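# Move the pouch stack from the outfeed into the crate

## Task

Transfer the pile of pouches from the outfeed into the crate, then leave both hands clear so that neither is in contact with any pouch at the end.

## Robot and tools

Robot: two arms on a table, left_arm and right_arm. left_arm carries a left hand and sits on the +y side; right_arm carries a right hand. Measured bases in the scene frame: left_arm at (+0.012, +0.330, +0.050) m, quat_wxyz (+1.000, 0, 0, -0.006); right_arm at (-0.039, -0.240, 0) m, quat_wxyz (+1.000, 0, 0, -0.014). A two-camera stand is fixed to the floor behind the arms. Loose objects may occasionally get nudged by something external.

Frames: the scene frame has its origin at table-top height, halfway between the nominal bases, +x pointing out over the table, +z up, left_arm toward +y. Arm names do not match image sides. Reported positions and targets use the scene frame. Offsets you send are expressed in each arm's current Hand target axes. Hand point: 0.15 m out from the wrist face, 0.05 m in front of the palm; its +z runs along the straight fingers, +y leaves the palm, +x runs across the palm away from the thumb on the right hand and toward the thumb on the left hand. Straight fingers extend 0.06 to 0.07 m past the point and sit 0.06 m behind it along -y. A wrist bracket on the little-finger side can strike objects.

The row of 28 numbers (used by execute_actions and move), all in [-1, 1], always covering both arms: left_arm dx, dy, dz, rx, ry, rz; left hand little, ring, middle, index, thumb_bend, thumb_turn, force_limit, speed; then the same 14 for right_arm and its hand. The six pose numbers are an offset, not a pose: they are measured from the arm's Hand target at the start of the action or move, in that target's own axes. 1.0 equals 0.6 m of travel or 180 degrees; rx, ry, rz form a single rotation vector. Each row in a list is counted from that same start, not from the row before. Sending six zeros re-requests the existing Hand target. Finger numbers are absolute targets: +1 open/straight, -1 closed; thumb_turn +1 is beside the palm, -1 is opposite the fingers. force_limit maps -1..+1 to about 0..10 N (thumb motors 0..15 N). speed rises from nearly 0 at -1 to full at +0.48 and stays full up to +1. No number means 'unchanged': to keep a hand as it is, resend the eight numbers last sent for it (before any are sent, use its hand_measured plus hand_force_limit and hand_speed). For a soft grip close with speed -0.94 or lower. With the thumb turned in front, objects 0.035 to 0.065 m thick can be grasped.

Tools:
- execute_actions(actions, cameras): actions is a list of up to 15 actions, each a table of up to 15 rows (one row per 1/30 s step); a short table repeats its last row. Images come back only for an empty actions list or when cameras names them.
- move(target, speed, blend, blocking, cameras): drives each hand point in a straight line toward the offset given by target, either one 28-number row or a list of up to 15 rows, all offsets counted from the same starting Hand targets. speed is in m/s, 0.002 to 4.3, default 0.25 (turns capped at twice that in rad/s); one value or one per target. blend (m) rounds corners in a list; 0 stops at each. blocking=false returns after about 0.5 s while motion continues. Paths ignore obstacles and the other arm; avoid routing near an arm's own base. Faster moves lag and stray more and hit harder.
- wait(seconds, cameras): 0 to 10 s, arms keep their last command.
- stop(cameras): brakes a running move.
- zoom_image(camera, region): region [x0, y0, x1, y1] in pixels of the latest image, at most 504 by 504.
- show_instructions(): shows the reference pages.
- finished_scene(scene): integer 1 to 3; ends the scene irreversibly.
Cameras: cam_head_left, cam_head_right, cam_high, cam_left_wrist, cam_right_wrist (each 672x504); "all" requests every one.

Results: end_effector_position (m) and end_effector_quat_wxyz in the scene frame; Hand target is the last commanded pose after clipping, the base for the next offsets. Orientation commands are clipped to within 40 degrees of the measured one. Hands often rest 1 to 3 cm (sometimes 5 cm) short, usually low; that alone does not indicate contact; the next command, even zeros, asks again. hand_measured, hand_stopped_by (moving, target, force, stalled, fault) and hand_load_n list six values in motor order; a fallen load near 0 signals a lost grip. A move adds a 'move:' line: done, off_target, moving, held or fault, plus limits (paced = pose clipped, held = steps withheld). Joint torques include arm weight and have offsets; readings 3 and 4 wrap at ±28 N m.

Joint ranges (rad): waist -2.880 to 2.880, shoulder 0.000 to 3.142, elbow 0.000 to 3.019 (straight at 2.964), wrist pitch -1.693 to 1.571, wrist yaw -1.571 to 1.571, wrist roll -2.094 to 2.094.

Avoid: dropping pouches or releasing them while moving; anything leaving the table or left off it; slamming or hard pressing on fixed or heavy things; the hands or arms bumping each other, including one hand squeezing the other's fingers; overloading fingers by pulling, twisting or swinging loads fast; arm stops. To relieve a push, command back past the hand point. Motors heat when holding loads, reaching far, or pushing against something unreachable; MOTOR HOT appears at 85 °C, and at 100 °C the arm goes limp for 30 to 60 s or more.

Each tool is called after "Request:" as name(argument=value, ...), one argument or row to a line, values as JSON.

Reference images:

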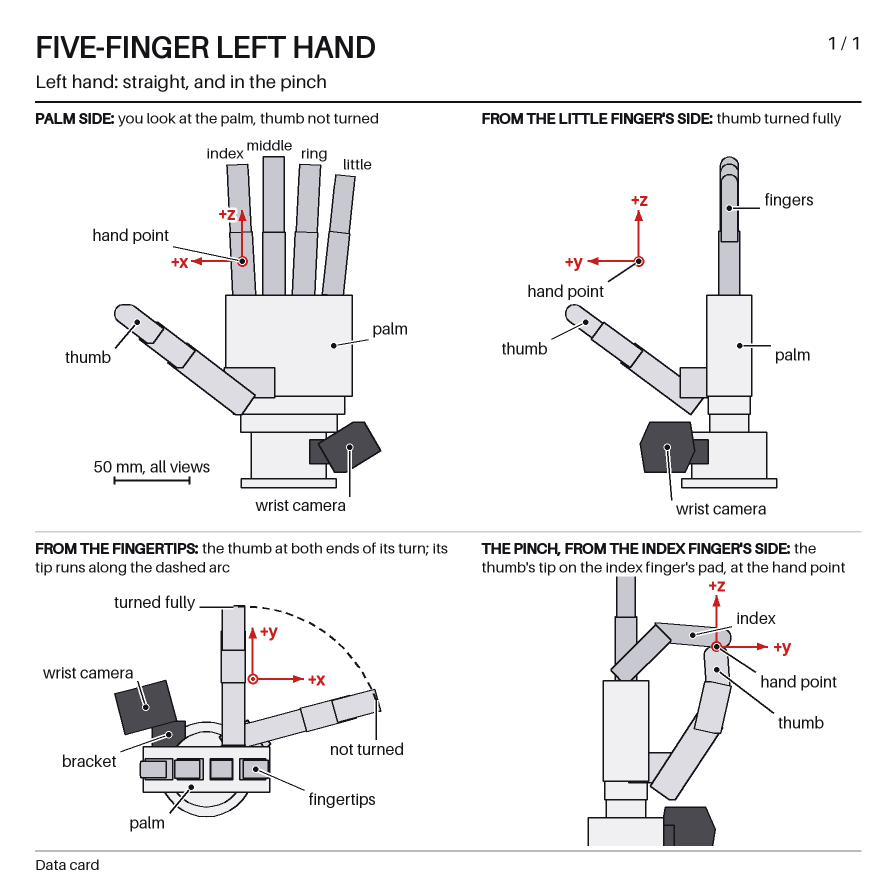

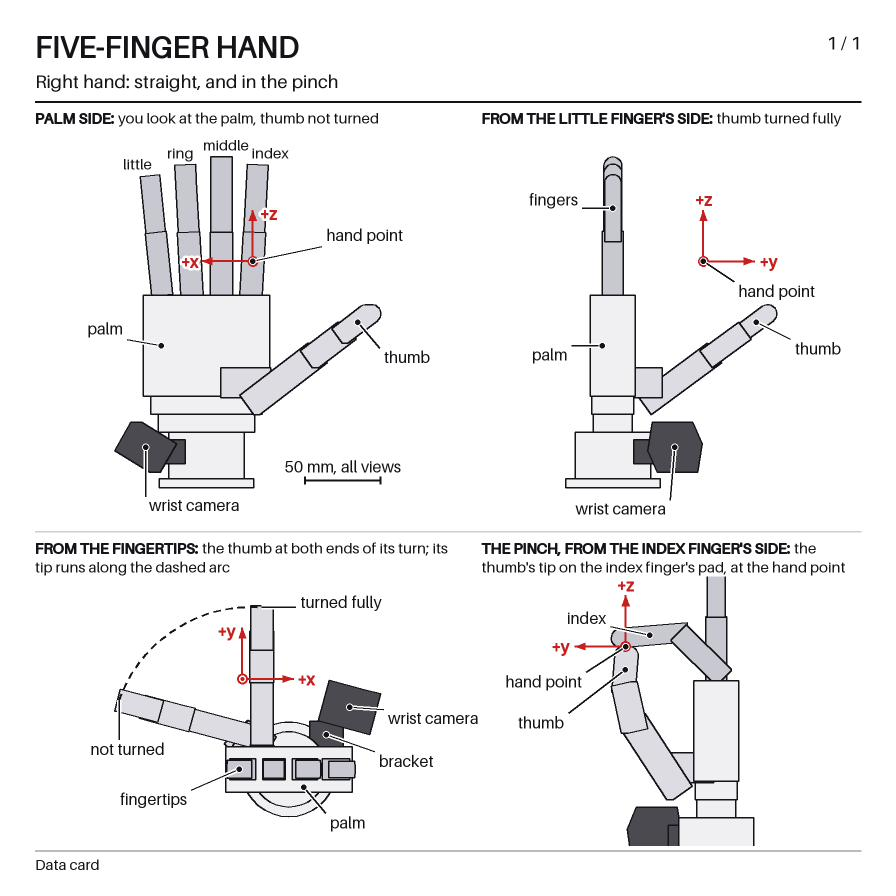

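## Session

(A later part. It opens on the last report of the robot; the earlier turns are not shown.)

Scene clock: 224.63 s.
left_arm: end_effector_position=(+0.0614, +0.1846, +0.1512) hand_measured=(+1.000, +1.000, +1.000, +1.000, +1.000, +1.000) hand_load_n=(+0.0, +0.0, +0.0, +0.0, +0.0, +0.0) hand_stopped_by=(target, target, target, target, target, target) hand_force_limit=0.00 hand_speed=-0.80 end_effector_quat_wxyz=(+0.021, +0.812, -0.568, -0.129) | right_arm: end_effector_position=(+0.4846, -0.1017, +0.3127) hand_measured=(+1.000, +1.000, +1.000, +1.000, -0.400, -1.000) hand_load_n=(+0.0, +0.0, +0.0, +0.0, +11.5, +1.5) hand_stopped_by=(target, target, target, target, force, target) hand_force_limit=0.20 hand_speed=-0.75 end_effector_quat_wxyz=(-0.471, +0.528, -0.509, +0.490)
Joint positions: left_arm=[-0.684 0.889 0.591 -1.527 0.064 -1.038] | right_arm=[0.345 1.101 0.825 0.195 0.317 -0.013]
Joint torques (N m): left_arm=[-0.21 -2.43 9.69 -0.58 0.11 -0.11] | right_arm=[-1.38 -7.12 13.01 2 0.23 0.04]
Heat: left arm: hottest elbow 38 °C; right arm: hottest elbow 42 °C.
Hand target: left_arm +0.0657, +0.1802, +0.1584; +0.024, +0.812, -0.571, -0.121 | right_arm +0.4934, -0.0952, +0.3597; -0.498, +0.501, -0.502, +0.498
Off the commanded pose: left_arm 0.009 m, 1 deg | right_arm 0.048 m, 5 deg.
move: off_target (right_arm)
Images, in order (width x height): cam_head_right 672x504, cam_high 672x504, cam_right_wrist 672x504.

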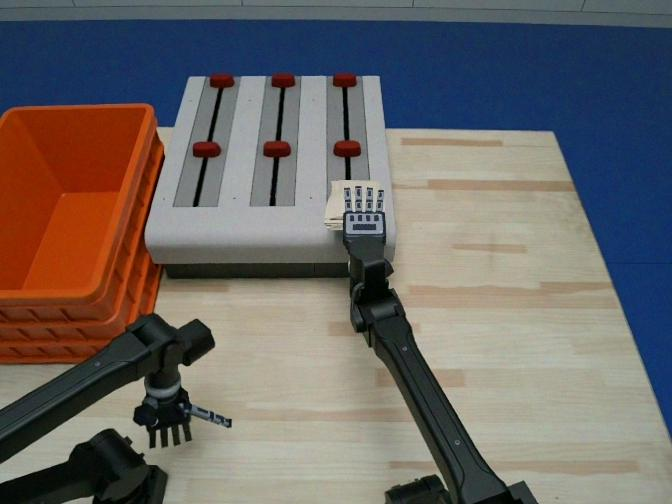

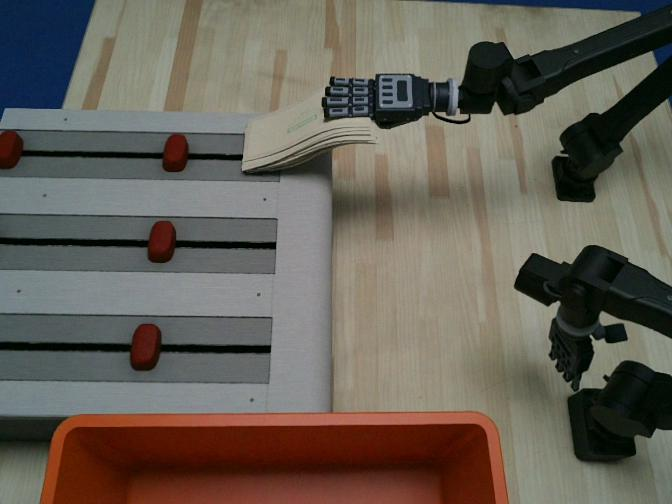

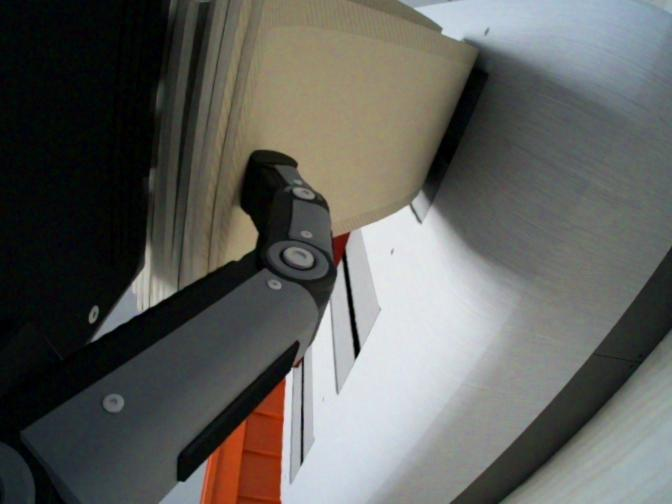

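Request:
move(
  target=[0,0,0,0,0,0,1,1,1,1,1,1,0,-0.8,0,-0.05,-0.05,0.02,0,0,0.0,0.0,0.0,0.0,-0.95,-1,0.0,-0.75],
  cameras=["cam_high","cam_head_right","cam_right_wrist"],
  speed=0.1,
)

Request:
zoom_image(
  camera="cam_high",
  region=[180, 10, 540, 210],
)

Scene clock: 228.90 s.
left_arm: end_effector_position=(+0.0614, +0.1846, +0.1512) hand_measured=(+1.000, +1.000, +1.000, +1.000, +1.000, +1.000) hand_load_n=(+0.0, +0.0, +0.0, +0.0, +0.0, +0.0) hand_stopped_by=(target, target, target, target, target, target) hand_force_limit=0.00 hand_speed=-0.80 end_effector_quat_wxyz=(+0.021, +0.812, -0.568, -0.129) | right_arm: end_effector_position=(+0.4627, -0.0990, +0.3603) hand_measured=(+0.542, +0.634, +0.658, +0.704, -0.394, -1.000) hand_load_n=(+5.0, +2.0, +4.0, +3.5, +35.0, +8.5) hand_stopped_by=(force, force, force, force, force, target) hand_force_limit=0.00 hand_speed=-0.75 end_effector_quat_wxyz=(+0.499, -0.498, +0.497, -0.507)
Joint positions: left_arm=[-0.684 0.889 0.591 -1.527 0.064 -1.038] | right_arm=[0.378 1.007 0.825 0.193 0.357 -0.013]
Joint torques (N m): left_arm=[-0.32 -2.37 9.68 -0.58 0.12 -0.11] | right_arm=[-1.26 -6.01 11.23 2.02 0.19 -0.22]
Heat: left arm: hottest elbow 38 °C; right arm: hottest elbow 43 °C.
Hand target: left_arm +0.0657, +0.1802, +0.1584; +0.024, +0.812, -0.571, -0.121 | right_arm +0.4636, -0.0952, +0.3898; +0.514, -0.485, +0.486, -0.514
Off the commanded pose: left_arm 0.009 m, 1 deg | right_arm 0.030 m, 3 deg.
move: off_target (right_arm)
Images, in order (width x height): cam_head_right 672x504, cam_high 672x504, cam_right_wrist 672x504.

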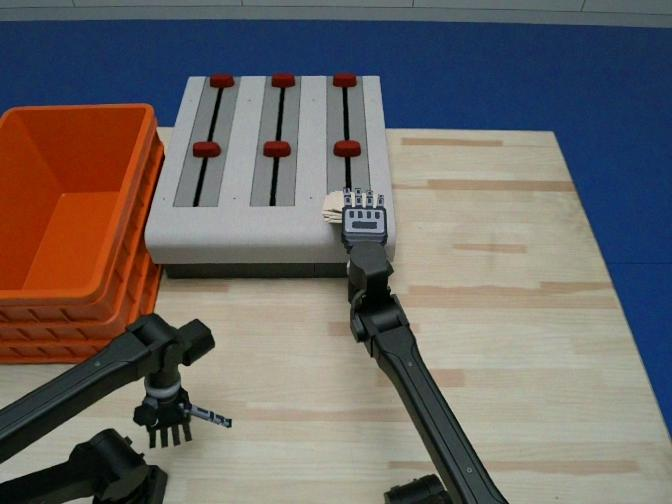

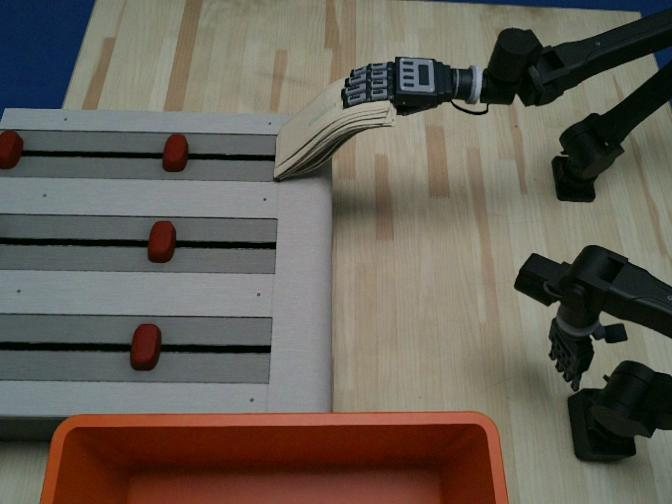

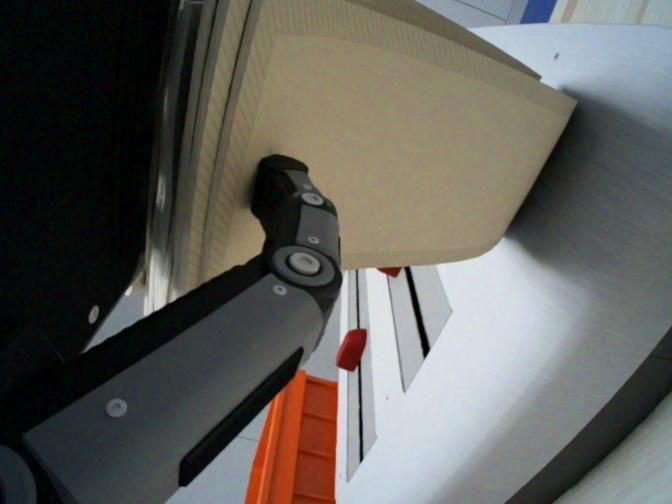

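Scaled by 1.400 from the camera's 672x504 image, which has a finer 960x720 frame.

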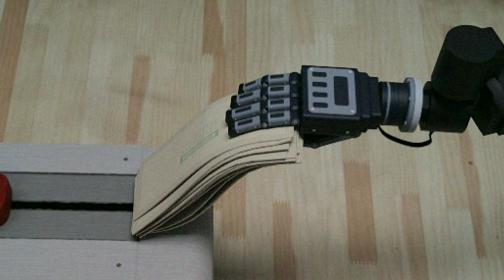

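Request:
move(
  target=[0,0,0,0,0,0,1,1,1,1,1,1,0,-0.8,0,-0.08,-0.05,0,0,0,0.8,0.85,0.85,0.88,-0.95,-1,0.0,-0.75],
  cameras=["cam_high","cam_head_right","cam_right_wrist","cam_head_left"],
  speed=0.1,
)

Request:
zoom_image(
  camera="cam_high",
  region=[180, 10, 540, 210],
)

Scene clock: 233.23 s.
left_arm: end_effector_position=(+0.0614, +0.1846, +0.1512) hand_measured=(+1.000, +1.000, +1.000, +1.000, +1.000, +1.000) hand_load_n=(+0.5, +0.0, +0.0, +0.0, +0.0, +0.0) hand_stopped_by=(target, target, target, target, target, target) hand_force_limit=0.00 hand_speed=-0.80 end_effector_quat_wxyz=(+0.021, +0.812, -0.568, -0.129) | right_arm: end_effector_position=(+0.4288, -0.0977, +0.3871) hand_measured=(+0.800, +0.850, +0.850, +0.880, -0.394, -1.000) hand_load_n=(+0.0, +0.0, +0.5, +0.5, +19.0, +3.5) hand_stopped_by=(target, target, target, target, force, target) hand_force_limit=0.00 hand_speed=-0.75 end_effector_quat_wxyz=(+0.491, -0.509, +0.499, -0.501)
Joint positions: left_arm=[-0.684 0.889 0.591 -1.527 0.064 -1.038] | right_arm=[0.417 0.905 0.858 0.029 0.389 -0.013]
Joint torques (N m): left_arm=[-0.21 -2.37 9.68 -0.58 0.12 -0.1] | right_arm=[-1.32 -4.89 13.59 2.07 0.21 -0.24]
Heat: left arm: hottest elbow 38 °C; right arm: hottest elbow 44 °C.
Hand target: left_arm +0.0657, +0.1802, +0.1584; +0.024, +0.812, -0.571, -0.121 | right_arm +0.4309, -0.0952, +0.4363; +0.514, -0.485, +0.486, -0.514
Off the commanded pose: left_arm 0.009 m, 1 deg | right_arm 0.049 m, 4 deg.
move: off_target (right_arm)
Images, in order (width x height): cam_head_left 672x504, cam_head_right 672x504, cam_high 672x504, cam_right_wrist 672x504.

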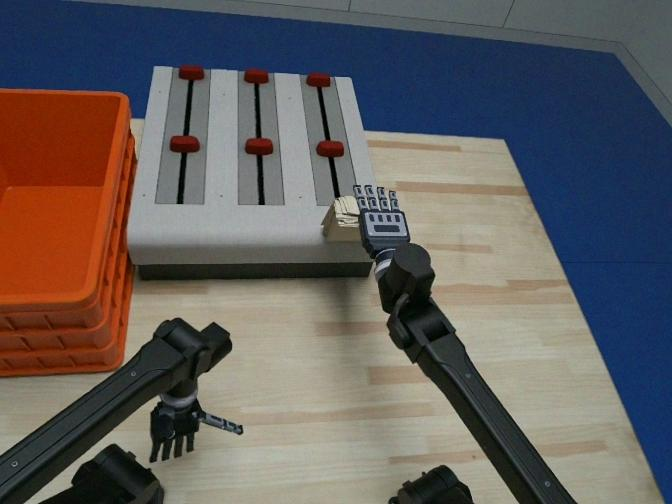

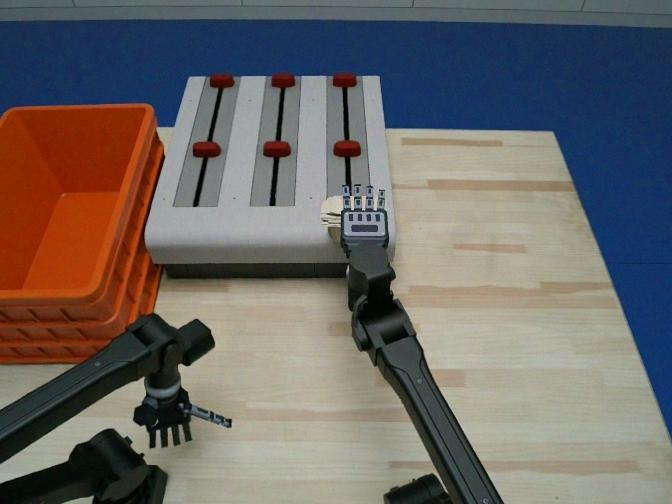

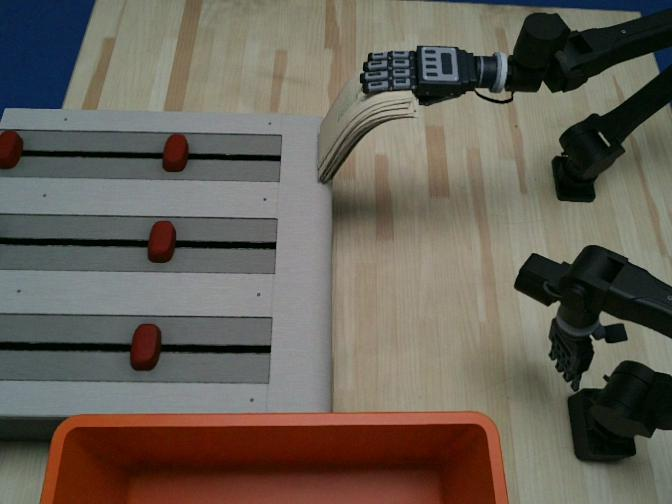

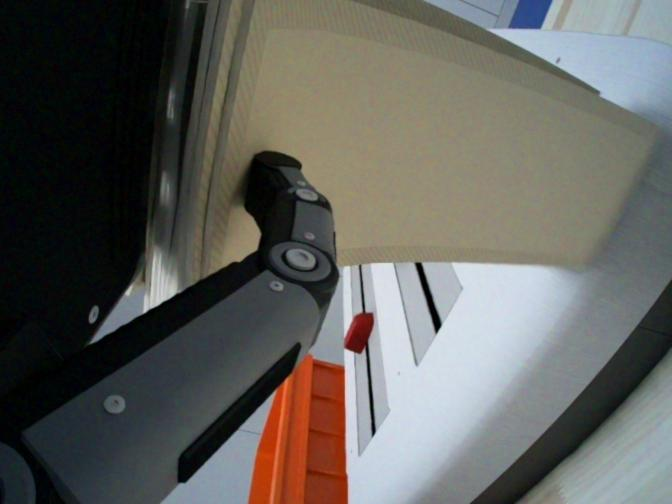

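Scaled by 1.400 from the camera's 672x504 image, which has a finer 960x720 frame.

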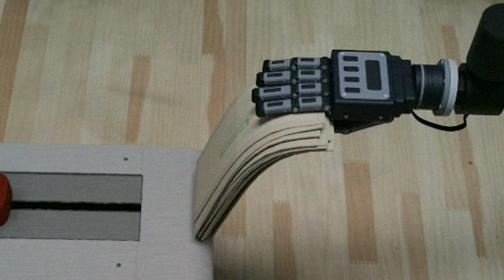

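Request:
move(
  target=[
    [0,0,0,0,0,0,1,1,1,1,1,1,0,-0.8,0,-0.117,0,0,0,0,0.8,0.85,0.85,0.88,-0.95,-1,0.0,-0.75],
    [0,0,0,0,0,0,1,1,1,1,1,1,0,-0.8,0,-0.117,0.22,0,0,0,0.8,0.85,0.85,0.88,-0.95,-1,0.0,-0.75],
    [0,0,0,0,0,0,1,1,1,1,1,1,0,-0.8,0,0.2,0.21,0,0,0,0.8,0.85,0.85,0.88,-0.95,-1,0.0,-0.75],
  ],
  cameras=["cam_high","cam_head_right","cam_right_wrist"],
  speed=0.12,
)

Scene clock: 253.53 s.
left_arm: end_effector_position=(+0.0614, +0.1846, +0.1512) hand_measured=(+1.000, +1.000, +1.000, +1.000, +1.000, +1.000) hand_load_n=(+0.0, +0.0, +0.0, +0.0, +0.0, +0.0) hand_stopped_by=(target, target, target, target, target, target) hand_force_limit=0.00 hand_speed=-0.80 end_effector_quat_wxyz=(+0.021, +0.812, -0.568, -0.129) | right_arm: end_effector_position=(+0.5598, -0.0929, +0.3167) hand_measured=(+0.800, +0.850, +0.850, +0.880, -0.394, -1.000) hand_load_n=(+0.0, -0.5, +0.5, +0.5, +16.5, +3.0) hand_stopped_by=(target, target, target, target, force, target) hand_force_limit=0.00 hand_speed=-0.75 end_effector_quat_wxyz=(+0.505, -0.494, +0.492, -0.509)
Joint positions: left_arm=[-0.684 0.889 0.591 -1.527 0.064 -1.038] | right_arm=[0.31 1.316 0.928 0.417 0.283 -0.014]
Joint torques (N m): left_arm=[-0.26 -2.43 9.69 -0.58 0.12 -0.11] | right_arm=[-2.55 -8.29 8.2 3.48 -0.26 -0.13]
Motor temperatures (°C): left_arm=[28 28 38 30 31 30] | right_arm=[31 32 46 30 31 32]
Heat: left arm: hottest elbow 38 °C; right arm: hottest elbow 46 °C.
Hand target: left_arm +0.0657, +0.1802, +0.1584; +0.024, +0.812, -0.571, -0.121 | right_arm +0.5635, -0.0952, +0.3234; +0.514, -0.485, +0.486, -0.514
Off the commanded pose: left_arm 0.009 m, 1 deg | right_arm 0.008 m, 2 deg.
move: done
Images, in order (width x height): cam_head_right 672x504, cam_high 672x504, cam_right_wrist 672x504.

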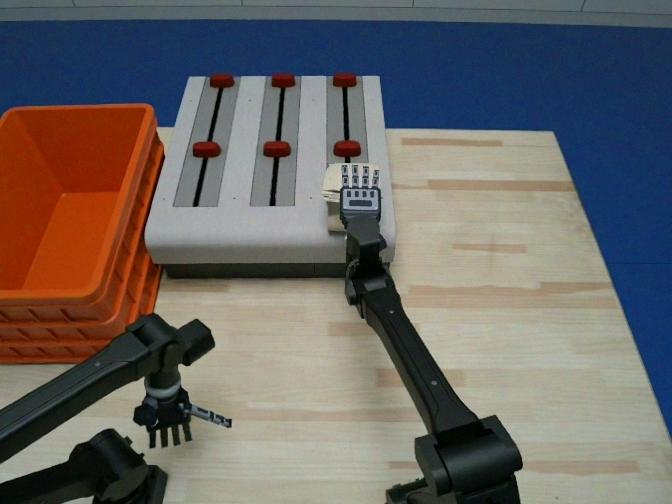

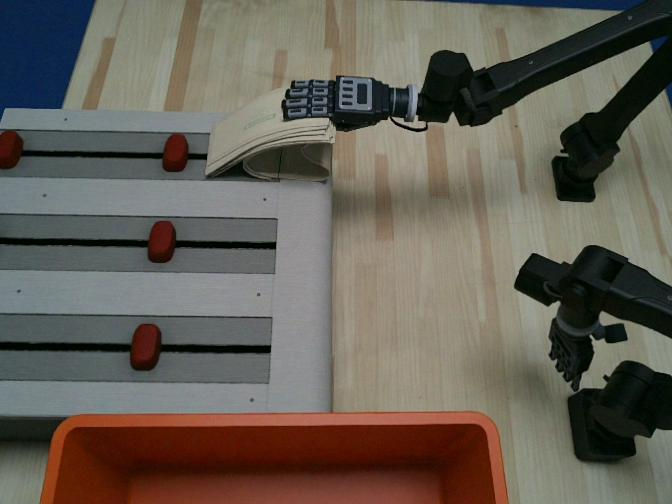

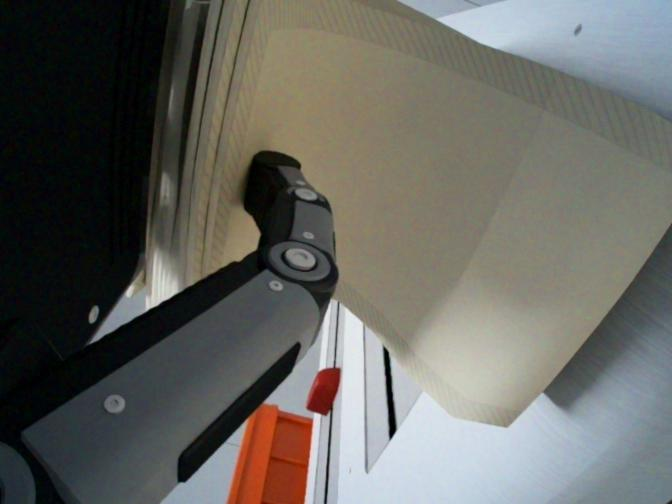

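Request:
move(
  target=[0,0,0,0,0,0,1,1,1,1,1,1,0,-0.8,0,-0.42,-0.16,0,0,0,0.8,0.85,0.85,0.88,-0.95,-1,0.0,-0.75],
  cameras=["cam_high","cam_head_right","cam_right_wrist"],
  speed=0.15,
)

Scene clock: 263.60 s.
left_arm: end_effector_position=(+0.0614, +0.1846, +0.1512) hand_measured=(+1.000, +1.000, +1.000, +1.000, +1.000, +1.000) hand_load_n=(+0.0, +0.0, +0.0, +0.0, +0.0, +0.0) hand_stopped_by=(target, target, target, target, target, target) hand_force_limit=0.00 hand_speed=-0.80 end_effector_quat_wxyz=(+0.021, +0.812, -0.568, -0.129) | right_arm: end_effector_position=(+0.4583, -0.0950, +0.5218) hand_measured=(+0.800, +0.850, +0.850, +0.880, -0.394, -1.000) hand_load_n=(+0.0, +0.0, +0.5, +0.5, +18.0, +3.5) hand_stopped_by=(target, target, target, target, force, target) hand_force_limit=0.00 hand_speed=-0.75 end_effector_quat_wxyz=(+0.492, -0.509, +0.498, -0.501)
Joint positions: left_arm=[-0.684 0.889 0.591 -1.527 0.064 -1.038] | right_arm=[0.39 1.021 1.28 -0.274 0.36 -0.014]
Joint torques (N m): left_arm=[-0.26 -2.37 9.68 -0.57 0.12 -0.1] | right_arm=[-1.44 -5.71 13.46 2.1 0.21 -0.21]
Heat: left arm: hottest elbow 38 °C; right arm: hottest elbow 46 °C.
Hand target: left_arm +0.0657, +0.1802, +0.1584; +0.024, +0.812, -0.571, -0.121 | right_arm +0.4534, -0.0953, +0.5696; +0.514, -0.485, +0.486, -0.514
Off the commanded pose: left_arm 0.009 m, 1 deg | right_arm 0.048 m, 4 deg.
move: off_target (right_arm)
Images, in order (width x height): cam_head_right 672x504, cam_high 672x504, cam_right_wrist 672x504.

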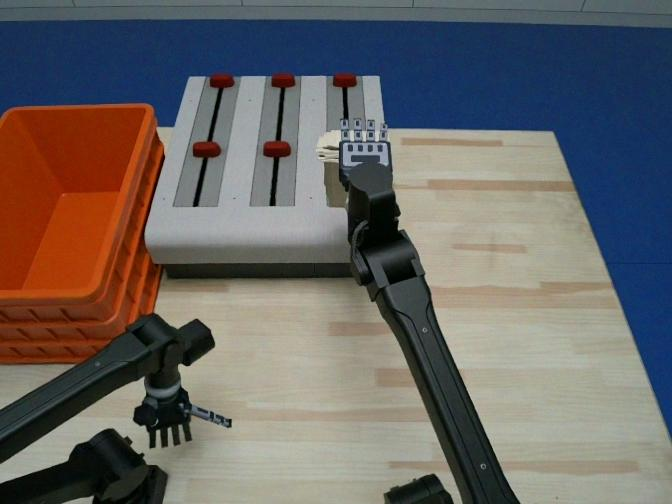

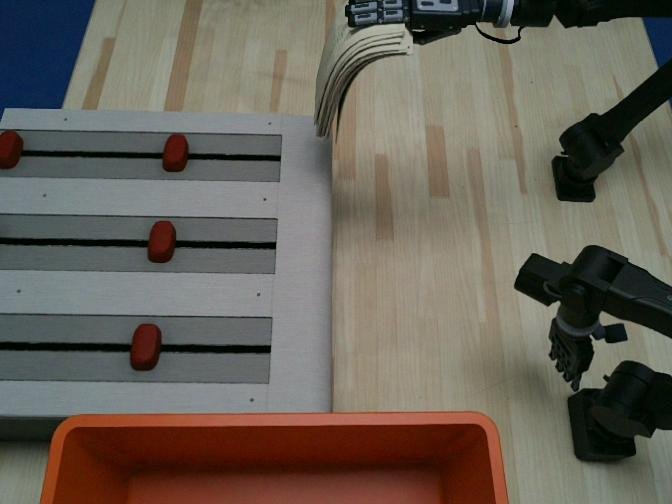

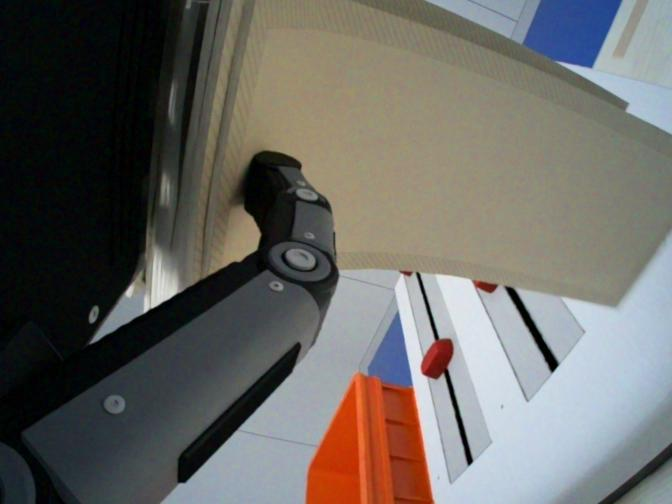

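Request:
move(
  target=[0,0,0,0,0,0,1,1,1,1,1,1,0,-0.8,-0.5,-0.05,-0.03,0,-0.194,0,0.8,0.85,0.85,0.88,-0.95,-1,0.0,-0.75],
  cameras=["cam_high","cam_head_right","cam_head_left","cam_right_wrist"],
  speed=0.15,
)

Scene clock: 269.17 s.
left_arm: end_effector_position=(+0.0614, +0.1846, +0.1512) hand_measured=(+1.000, +1.000, +1.000, +1.000, +1.000, +1.000) hand_load_n=(+0.0, +0.0, +0.0, +0.0, +0.0, +0.0) hand_stopped_by=(target, target, target, target, target, target) hand_force_limit=0.00 hand_speed=-0.80 end_effector_quat_wxyz=(+0.021, +0.812, -0.568, -0.129) | right_arm: end_effector_position=(+0.4361, +0.2047, +0.5537) hand_measured=(+0.800, +0.850, +0.850, +0.880, -0.394, -1.000) hand_load_n=(+0.0, +0.0, +0.5, +0.5, +18.0, +3.5) hand_stopped_by=(target, target, target, target, force, target) hand_force_limit=0.00 hand_speed=-0.75 end_effector_quat_wxyz=(+0.614, -0.638, +0.321, -0.335)
Joint positions: left_arm=[-0.684 0.889 0.591 -1.527 0.064 -1.038] | right_arm=[0.78 1.374 1.654 -0.302 0.146 -0.03]
Joint torques (N m): left_arm=[-0.21 -2.37 9.7 -0.57 0.12 -0.11] | right_arm=[-1.67 -9.76 13.63 2.22 -0.21 -0.25]
Heat: left arm: hottest elbow 38 °C; right arm: hottest elbow 48 °C.
Hand target: left_arm +0.0657, +0.1802, +0.1584; +0.024, +0.812, -0.571, -0.121 | right_arm +0.4340, +0.2046, +0.5988; +0.636, -0.617, +0.309, -0.345
Off the commanded pose: left_arm 0.009 m, 1 deg | right_arm 0.045 m, 4 deg.
move: off_target (right_arm)
Images, in order (width x height): cam_head_left 672x504, cam_head_right 672x504, cam_high 672x504, cam_right_wrist 672x504.

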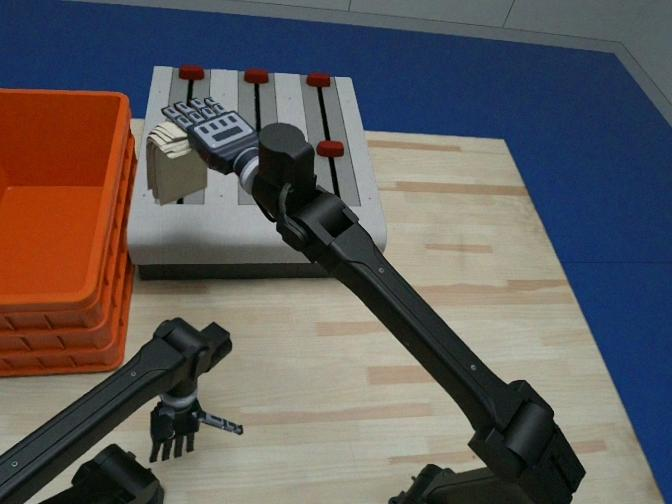

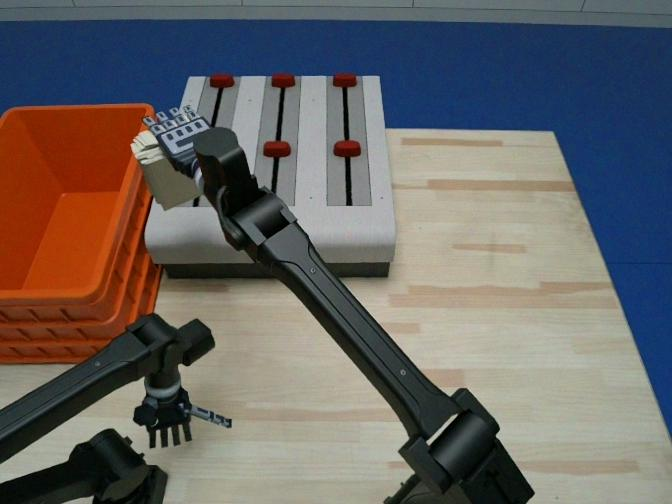

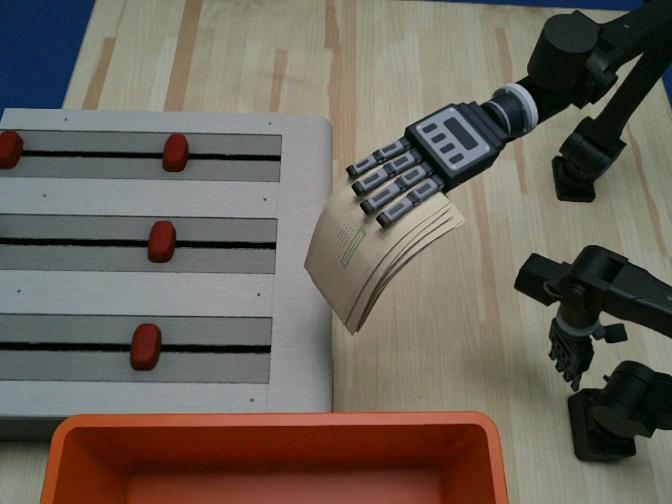

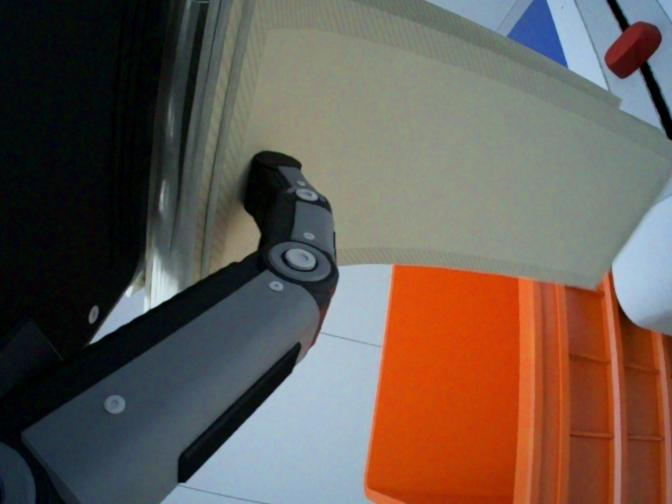

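Request:
move(
  target=[0,0,0,0,0,0,1,1,1,1,1,1,0,-0.8,-0.2495,0.0,0.21,0,-0.083,0,0.8,0.85,0.85,0.88,-0.95,-1,0.0,-0.75],
  cameras=["cam_high","cam_head_right","cam_head_left","cam_right_wrist"],
  speed=0.15,
)

Scene clock: 282.93 s.
left_arm: end_effector_position=(+0.0614, +0.1846, +0.1512) hand_measured=(+1.000, +1.000, +1.000, +1.000, +1.000, +1.000) hand_load_n=(+0.0, +0.0, +0.0, +0.0, +0.0, +0.0) hand_stopped_by=(target, target, target, target, target, target) hand_force_limit=0.00 hand_speed=-0.80 end_effector_quat_wxyz=(+0.021, +0.812, -0.568, -0.129) | right_arm: end_effector_position=(+0.4559, +0.4003, +0.5593) hand_measured=(+0.800, +0.850, +0.850, +0.880, -0.394, -1.000) hand_load_n=(+0.0, -0.5, +0.5, +0.5, +18.0, +3.5) hand_stopped_by=(target, target, target, target, force, target) hand_force_limit=0.00 hand_speed=-0.75 end_effector_quat_wxyz=(+0.650, -0.677, +0.236, -0.253)
Joint positions: left_arm=[-0.684 0.889 0.591 -1.527 0.064 -1.038] | right_arm=[0.91 1.85 2.259 -0.437 0.018 -0.034]
Joint torques (N m): left_arm=[-0.32 -2.32 9.69 -0.58 0.12 -0.11] | right_arm=[-1.55 -15.5 13.24 2.22 -0.25 -0.25]
Heat: left arm: hottest elbow 39 °C; right arm: hottest elbow 49 °C.
Hand target: left_arm +0.0657, +0.1802, +0.1584; +0.024, +0.812, -0.571, -0.121 | right_arm +0.4516, +0.3996, +0.5999; +0.671, -0.657, +0.224, -0.262
Off the commanded pose: left_arm 0.009 m, 1 deg | right_arm 0.041 m, 4 deg.
move: off_target (right_arm)
Images, in order (width x height): cam_head_left 672x504, cam_head_right 672x504, cam_high 672x504, cam_right_wrist 672x504.

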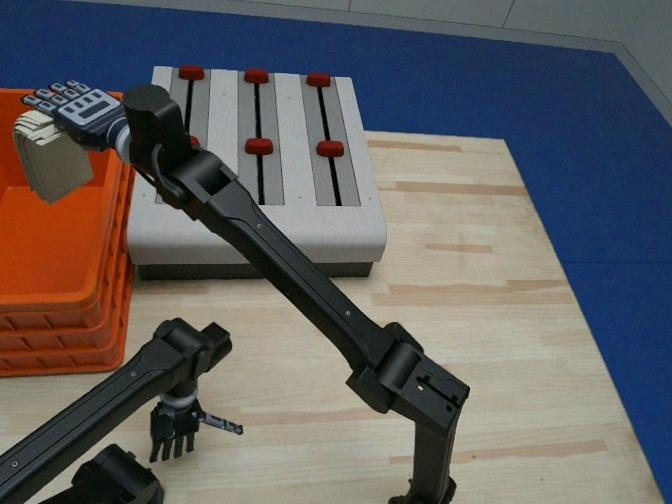

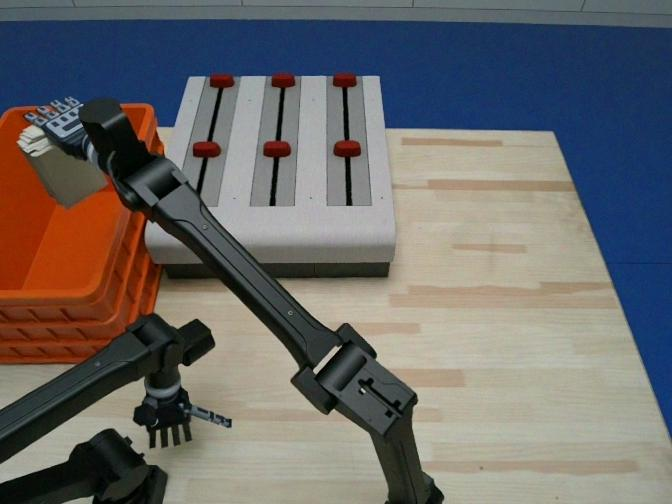

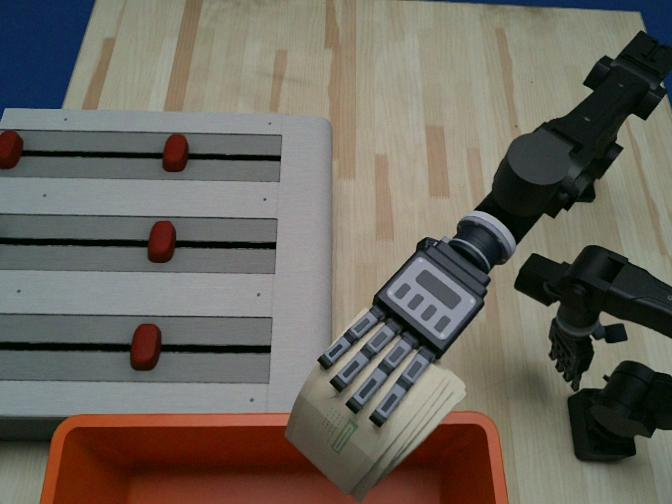

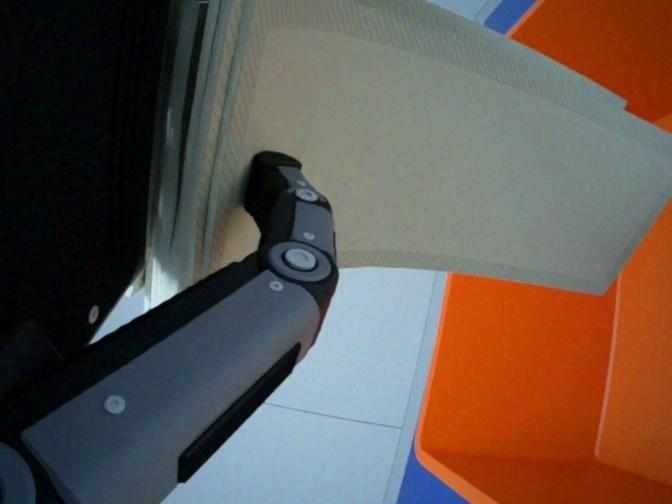

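Request:
move(
  target=[
    [0,0,0,0,0,0,1,1,1,1,1,1,0,-0.8,-0.0124,0.0,0.1195,0,0,0,0.8,0.85,0.85,0.88,-0.95,-1,0.0,-0.75],
    [0,0,0,0,0,0,1,1,1,1,1,1,0,-0.8,-0.0124,0.2,0.1195,0,0,0,0.8,0.85,0.85,0.88,-0.95,-1,0.0,-0.75],
  ],
  cameras=["cam_high","cam_head_right","cam_head_left","cam_right_wrist"],
  speed=0.15,
  blend=0.03,
)

Scene clock: 290.23 s.
left_arm: end_effector_position=(+0.0614, +0.1846, +0.1512) hand_measured=(+1.000, +1.000, +1.000, +1.000, +1.000, +1.000) hand_load_n=(+0.0, +0.0, +0.0, +0.0, +0.0, +0.0) hand_stopped_by=(target, target, target, target, target, target) hand_force_limit=0.00 hand_speed=-0.80 end_effector_quat_wxyz=(+0.021, +0.812, -0.568, -0.129) | right_arm: end_effector_position=(+0.5033, +0.4637, +0.4381) hand_measured=(+0.800, +0.850, +0.850, +0.880, -0.394, -1.000) hand_load_n=(+0.0, +0.0, +0.5, +0.5, +18.0, +3.5) hand_stopped_by=(target, target, target, target, force, target) hand_force_limit=0.00 hand_speed=-0.75 end_effector_quat_wxyz=(+0.644, -0.683, +0.237, -0.249)
Joint positions: left_arm=[-0.684 0.889 0.591 -1.527 0.064 -1.038] | right_arm=[0.914 2.017 2.198 -0.227 0.018 -0.034]
Joint torques (N m): left_arm=[-0.32 -2.37 9.69 -0.58 0.12 -0.11] | right_arm=[-1.96 -20.42 9.48 3.9 -0.18 -0.24]
Heat: left arm: hottest elbow 39 °C; right arm: hottest elbow 48 °C.
Hand target: left_arm +0.0657, +0.1802, +0.1584; +0.024, +0.812, -0.571, -0.121 | right_arm +0.4991, +0.4591, +0.4825; +0.671, -0.657, +0.224, -0.262
Off the commanded pose: left_arm 0.009 m, 1 deg | right_arm 0.045 m, 5 deg.
move: off_target (right_arm)
Images, in order (width x height): cam_head_left 672x504, cam_head_right 672x504, cam_high 672x504, cam_right_wrist 672x504.

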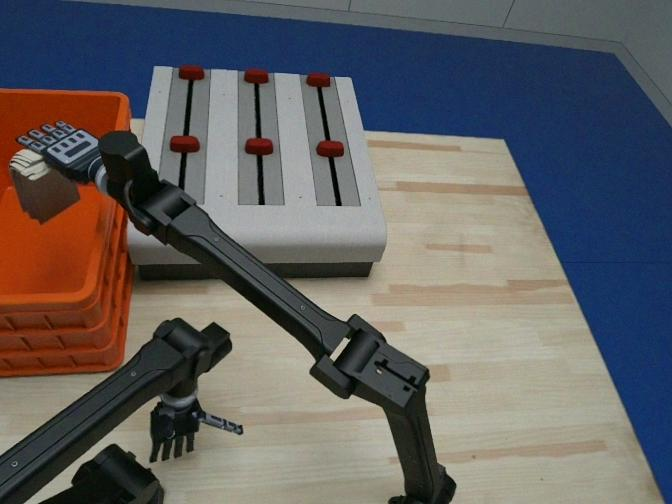

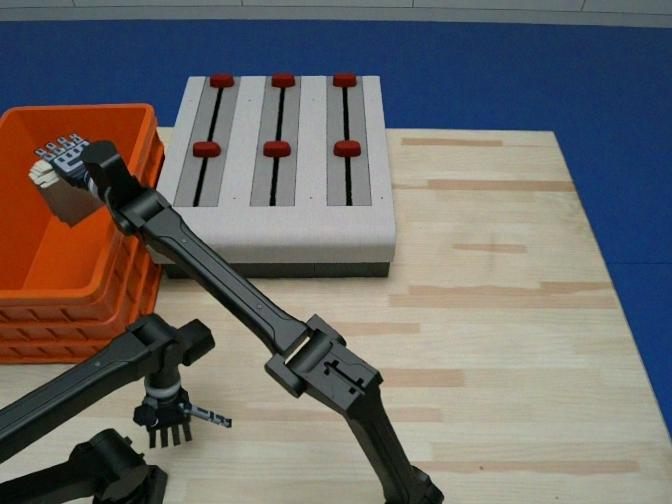

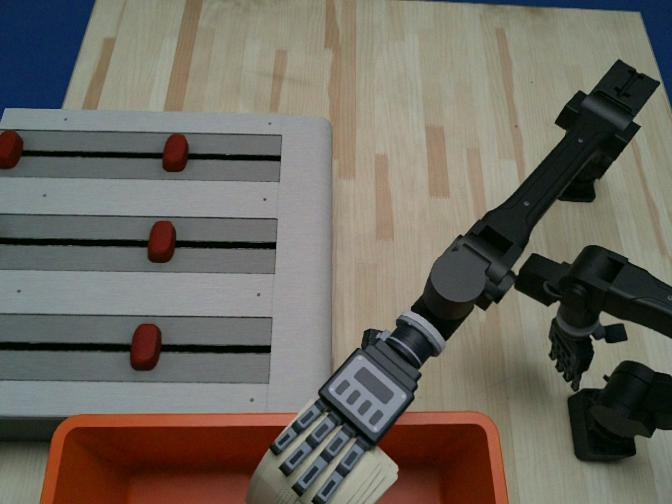

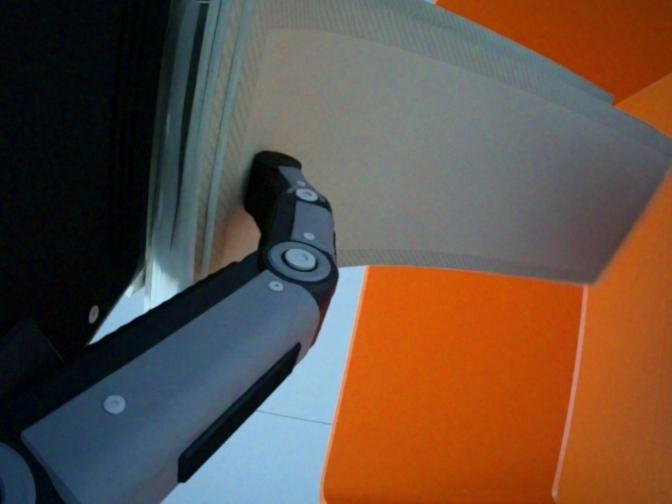

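Request:
move(
  target=[
    [0,0,0,0,0,0,1,1,1,1,1,1,0,-0.8,0,0.03,-0.03,-0.24,0,0,0.8,0.85,0.85,0.88,-0.95,-1,0.0,-0.75],
    [0,0,0,0,0,0,1,1,1,1,1,1,0,-0.8,0,0.16,-0.03,-0.24,0,0,0.8,0.85,0.85,0.88,-0.95,-1,0.0,-0.75],
  ],
  cameras=["cam_high","cam_head_right","cam_head_left","cam_right_wrist"],
  speed=0.15,
)

Scene clock: 298.33 s.
left_arm: end_effector_position=(+0.0614, +0.1846, +0.1512) hand_measured=(+1.000, +1.000, +1.000, +1.000, +1.000, +1.000) hand_load_n=(+0.0, +0.0, +0.0, +0.0, +0.0, +0.0) hand_stopped_by=(target, target, target, target, target, target) hand_force_limit=0.00 hand_speed=-0.80 end_effector_quat_wxyz=(+0.021, +0.812, -0.568, -0.129) | right_arm: end_effector_position=(+0.4937, +0.4423, +0.3536) hand_measured=(+0.800, +0.850, +0.850, +0.880, -0.394, -1.000) hand_load_n=(+0.0, +0.0, +0.5, +0.5, +17.5, +3.0) hand_stopped_by=(target, target, target, target, force, target) hand_force_limit=0.00 hand_speed=-0.75 end_effector_quat_wxyz=(-0.453, +0.819, -0.294, +0.192)
Joint positions: left_arm=[-0.684 0.889 0.591 -1.527 0.064 -1.038] | right_arm=[0.914 2.345 2.869 -1.066 0.051 -0.025]
Joint torques (N m): left_arm=[-0.26 -2.37 9.69 -0.58 0.12 -0.11] | right_arm=[-1.73 -20.01 12.22 1.89 -0.23 0.05]
Heat: left arm: hottest elbow 39 °C; right arm: hottest elbow 49 °C.
Hand target: left_arm +0.0657, +0.1802, +0.1584; +0.024, +0.812, -0.571, -0.121 | right_arm +0.4930, +0.4455, +0.3859; -0.382, +0.858, -0.305, +0.161
Off the commanded pose: left_arm 0.009 m, 1 deg | right_arm 0.033 m, 10 deg.
elbow stopped short (right arm): the move would have taken joint 3 (elbow) straighter than the controller allows.
move: off_target (right_arm)
Images, in order (width x height): cam_head_left 672x504, cam_head_right 672x504, cam_high 672x504, cam_right_wrist 672x504.

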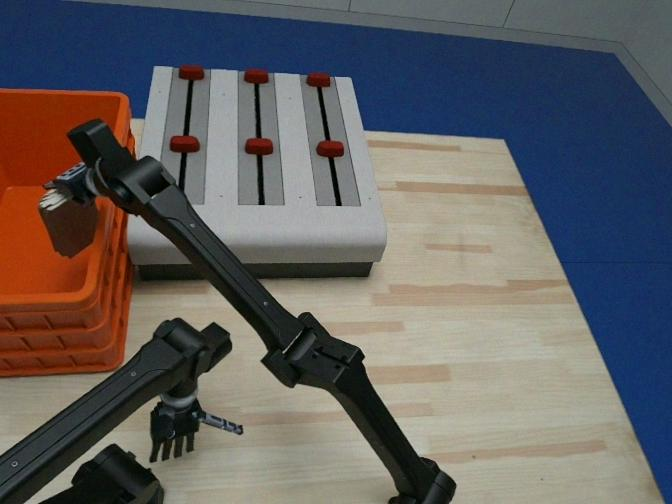

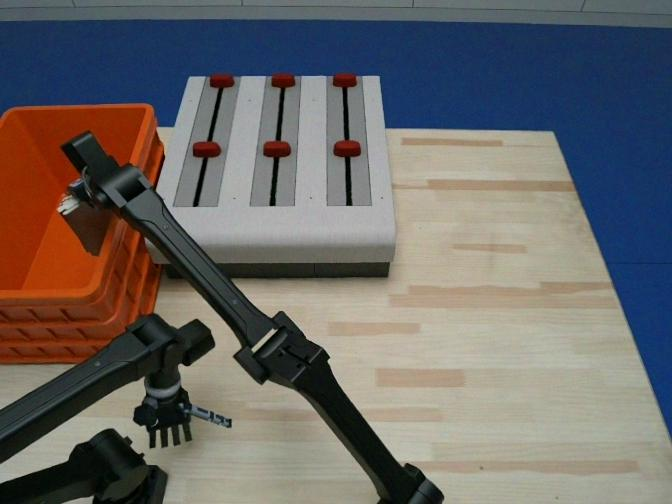

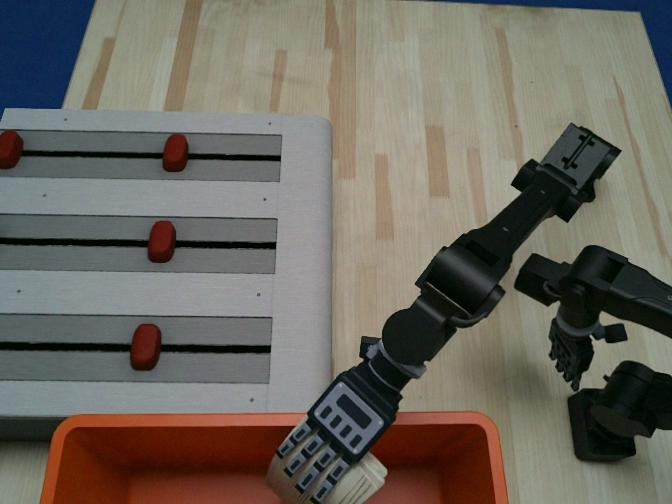

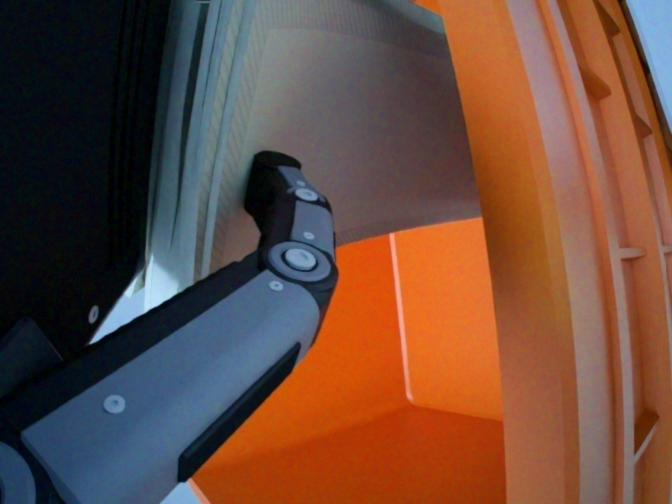

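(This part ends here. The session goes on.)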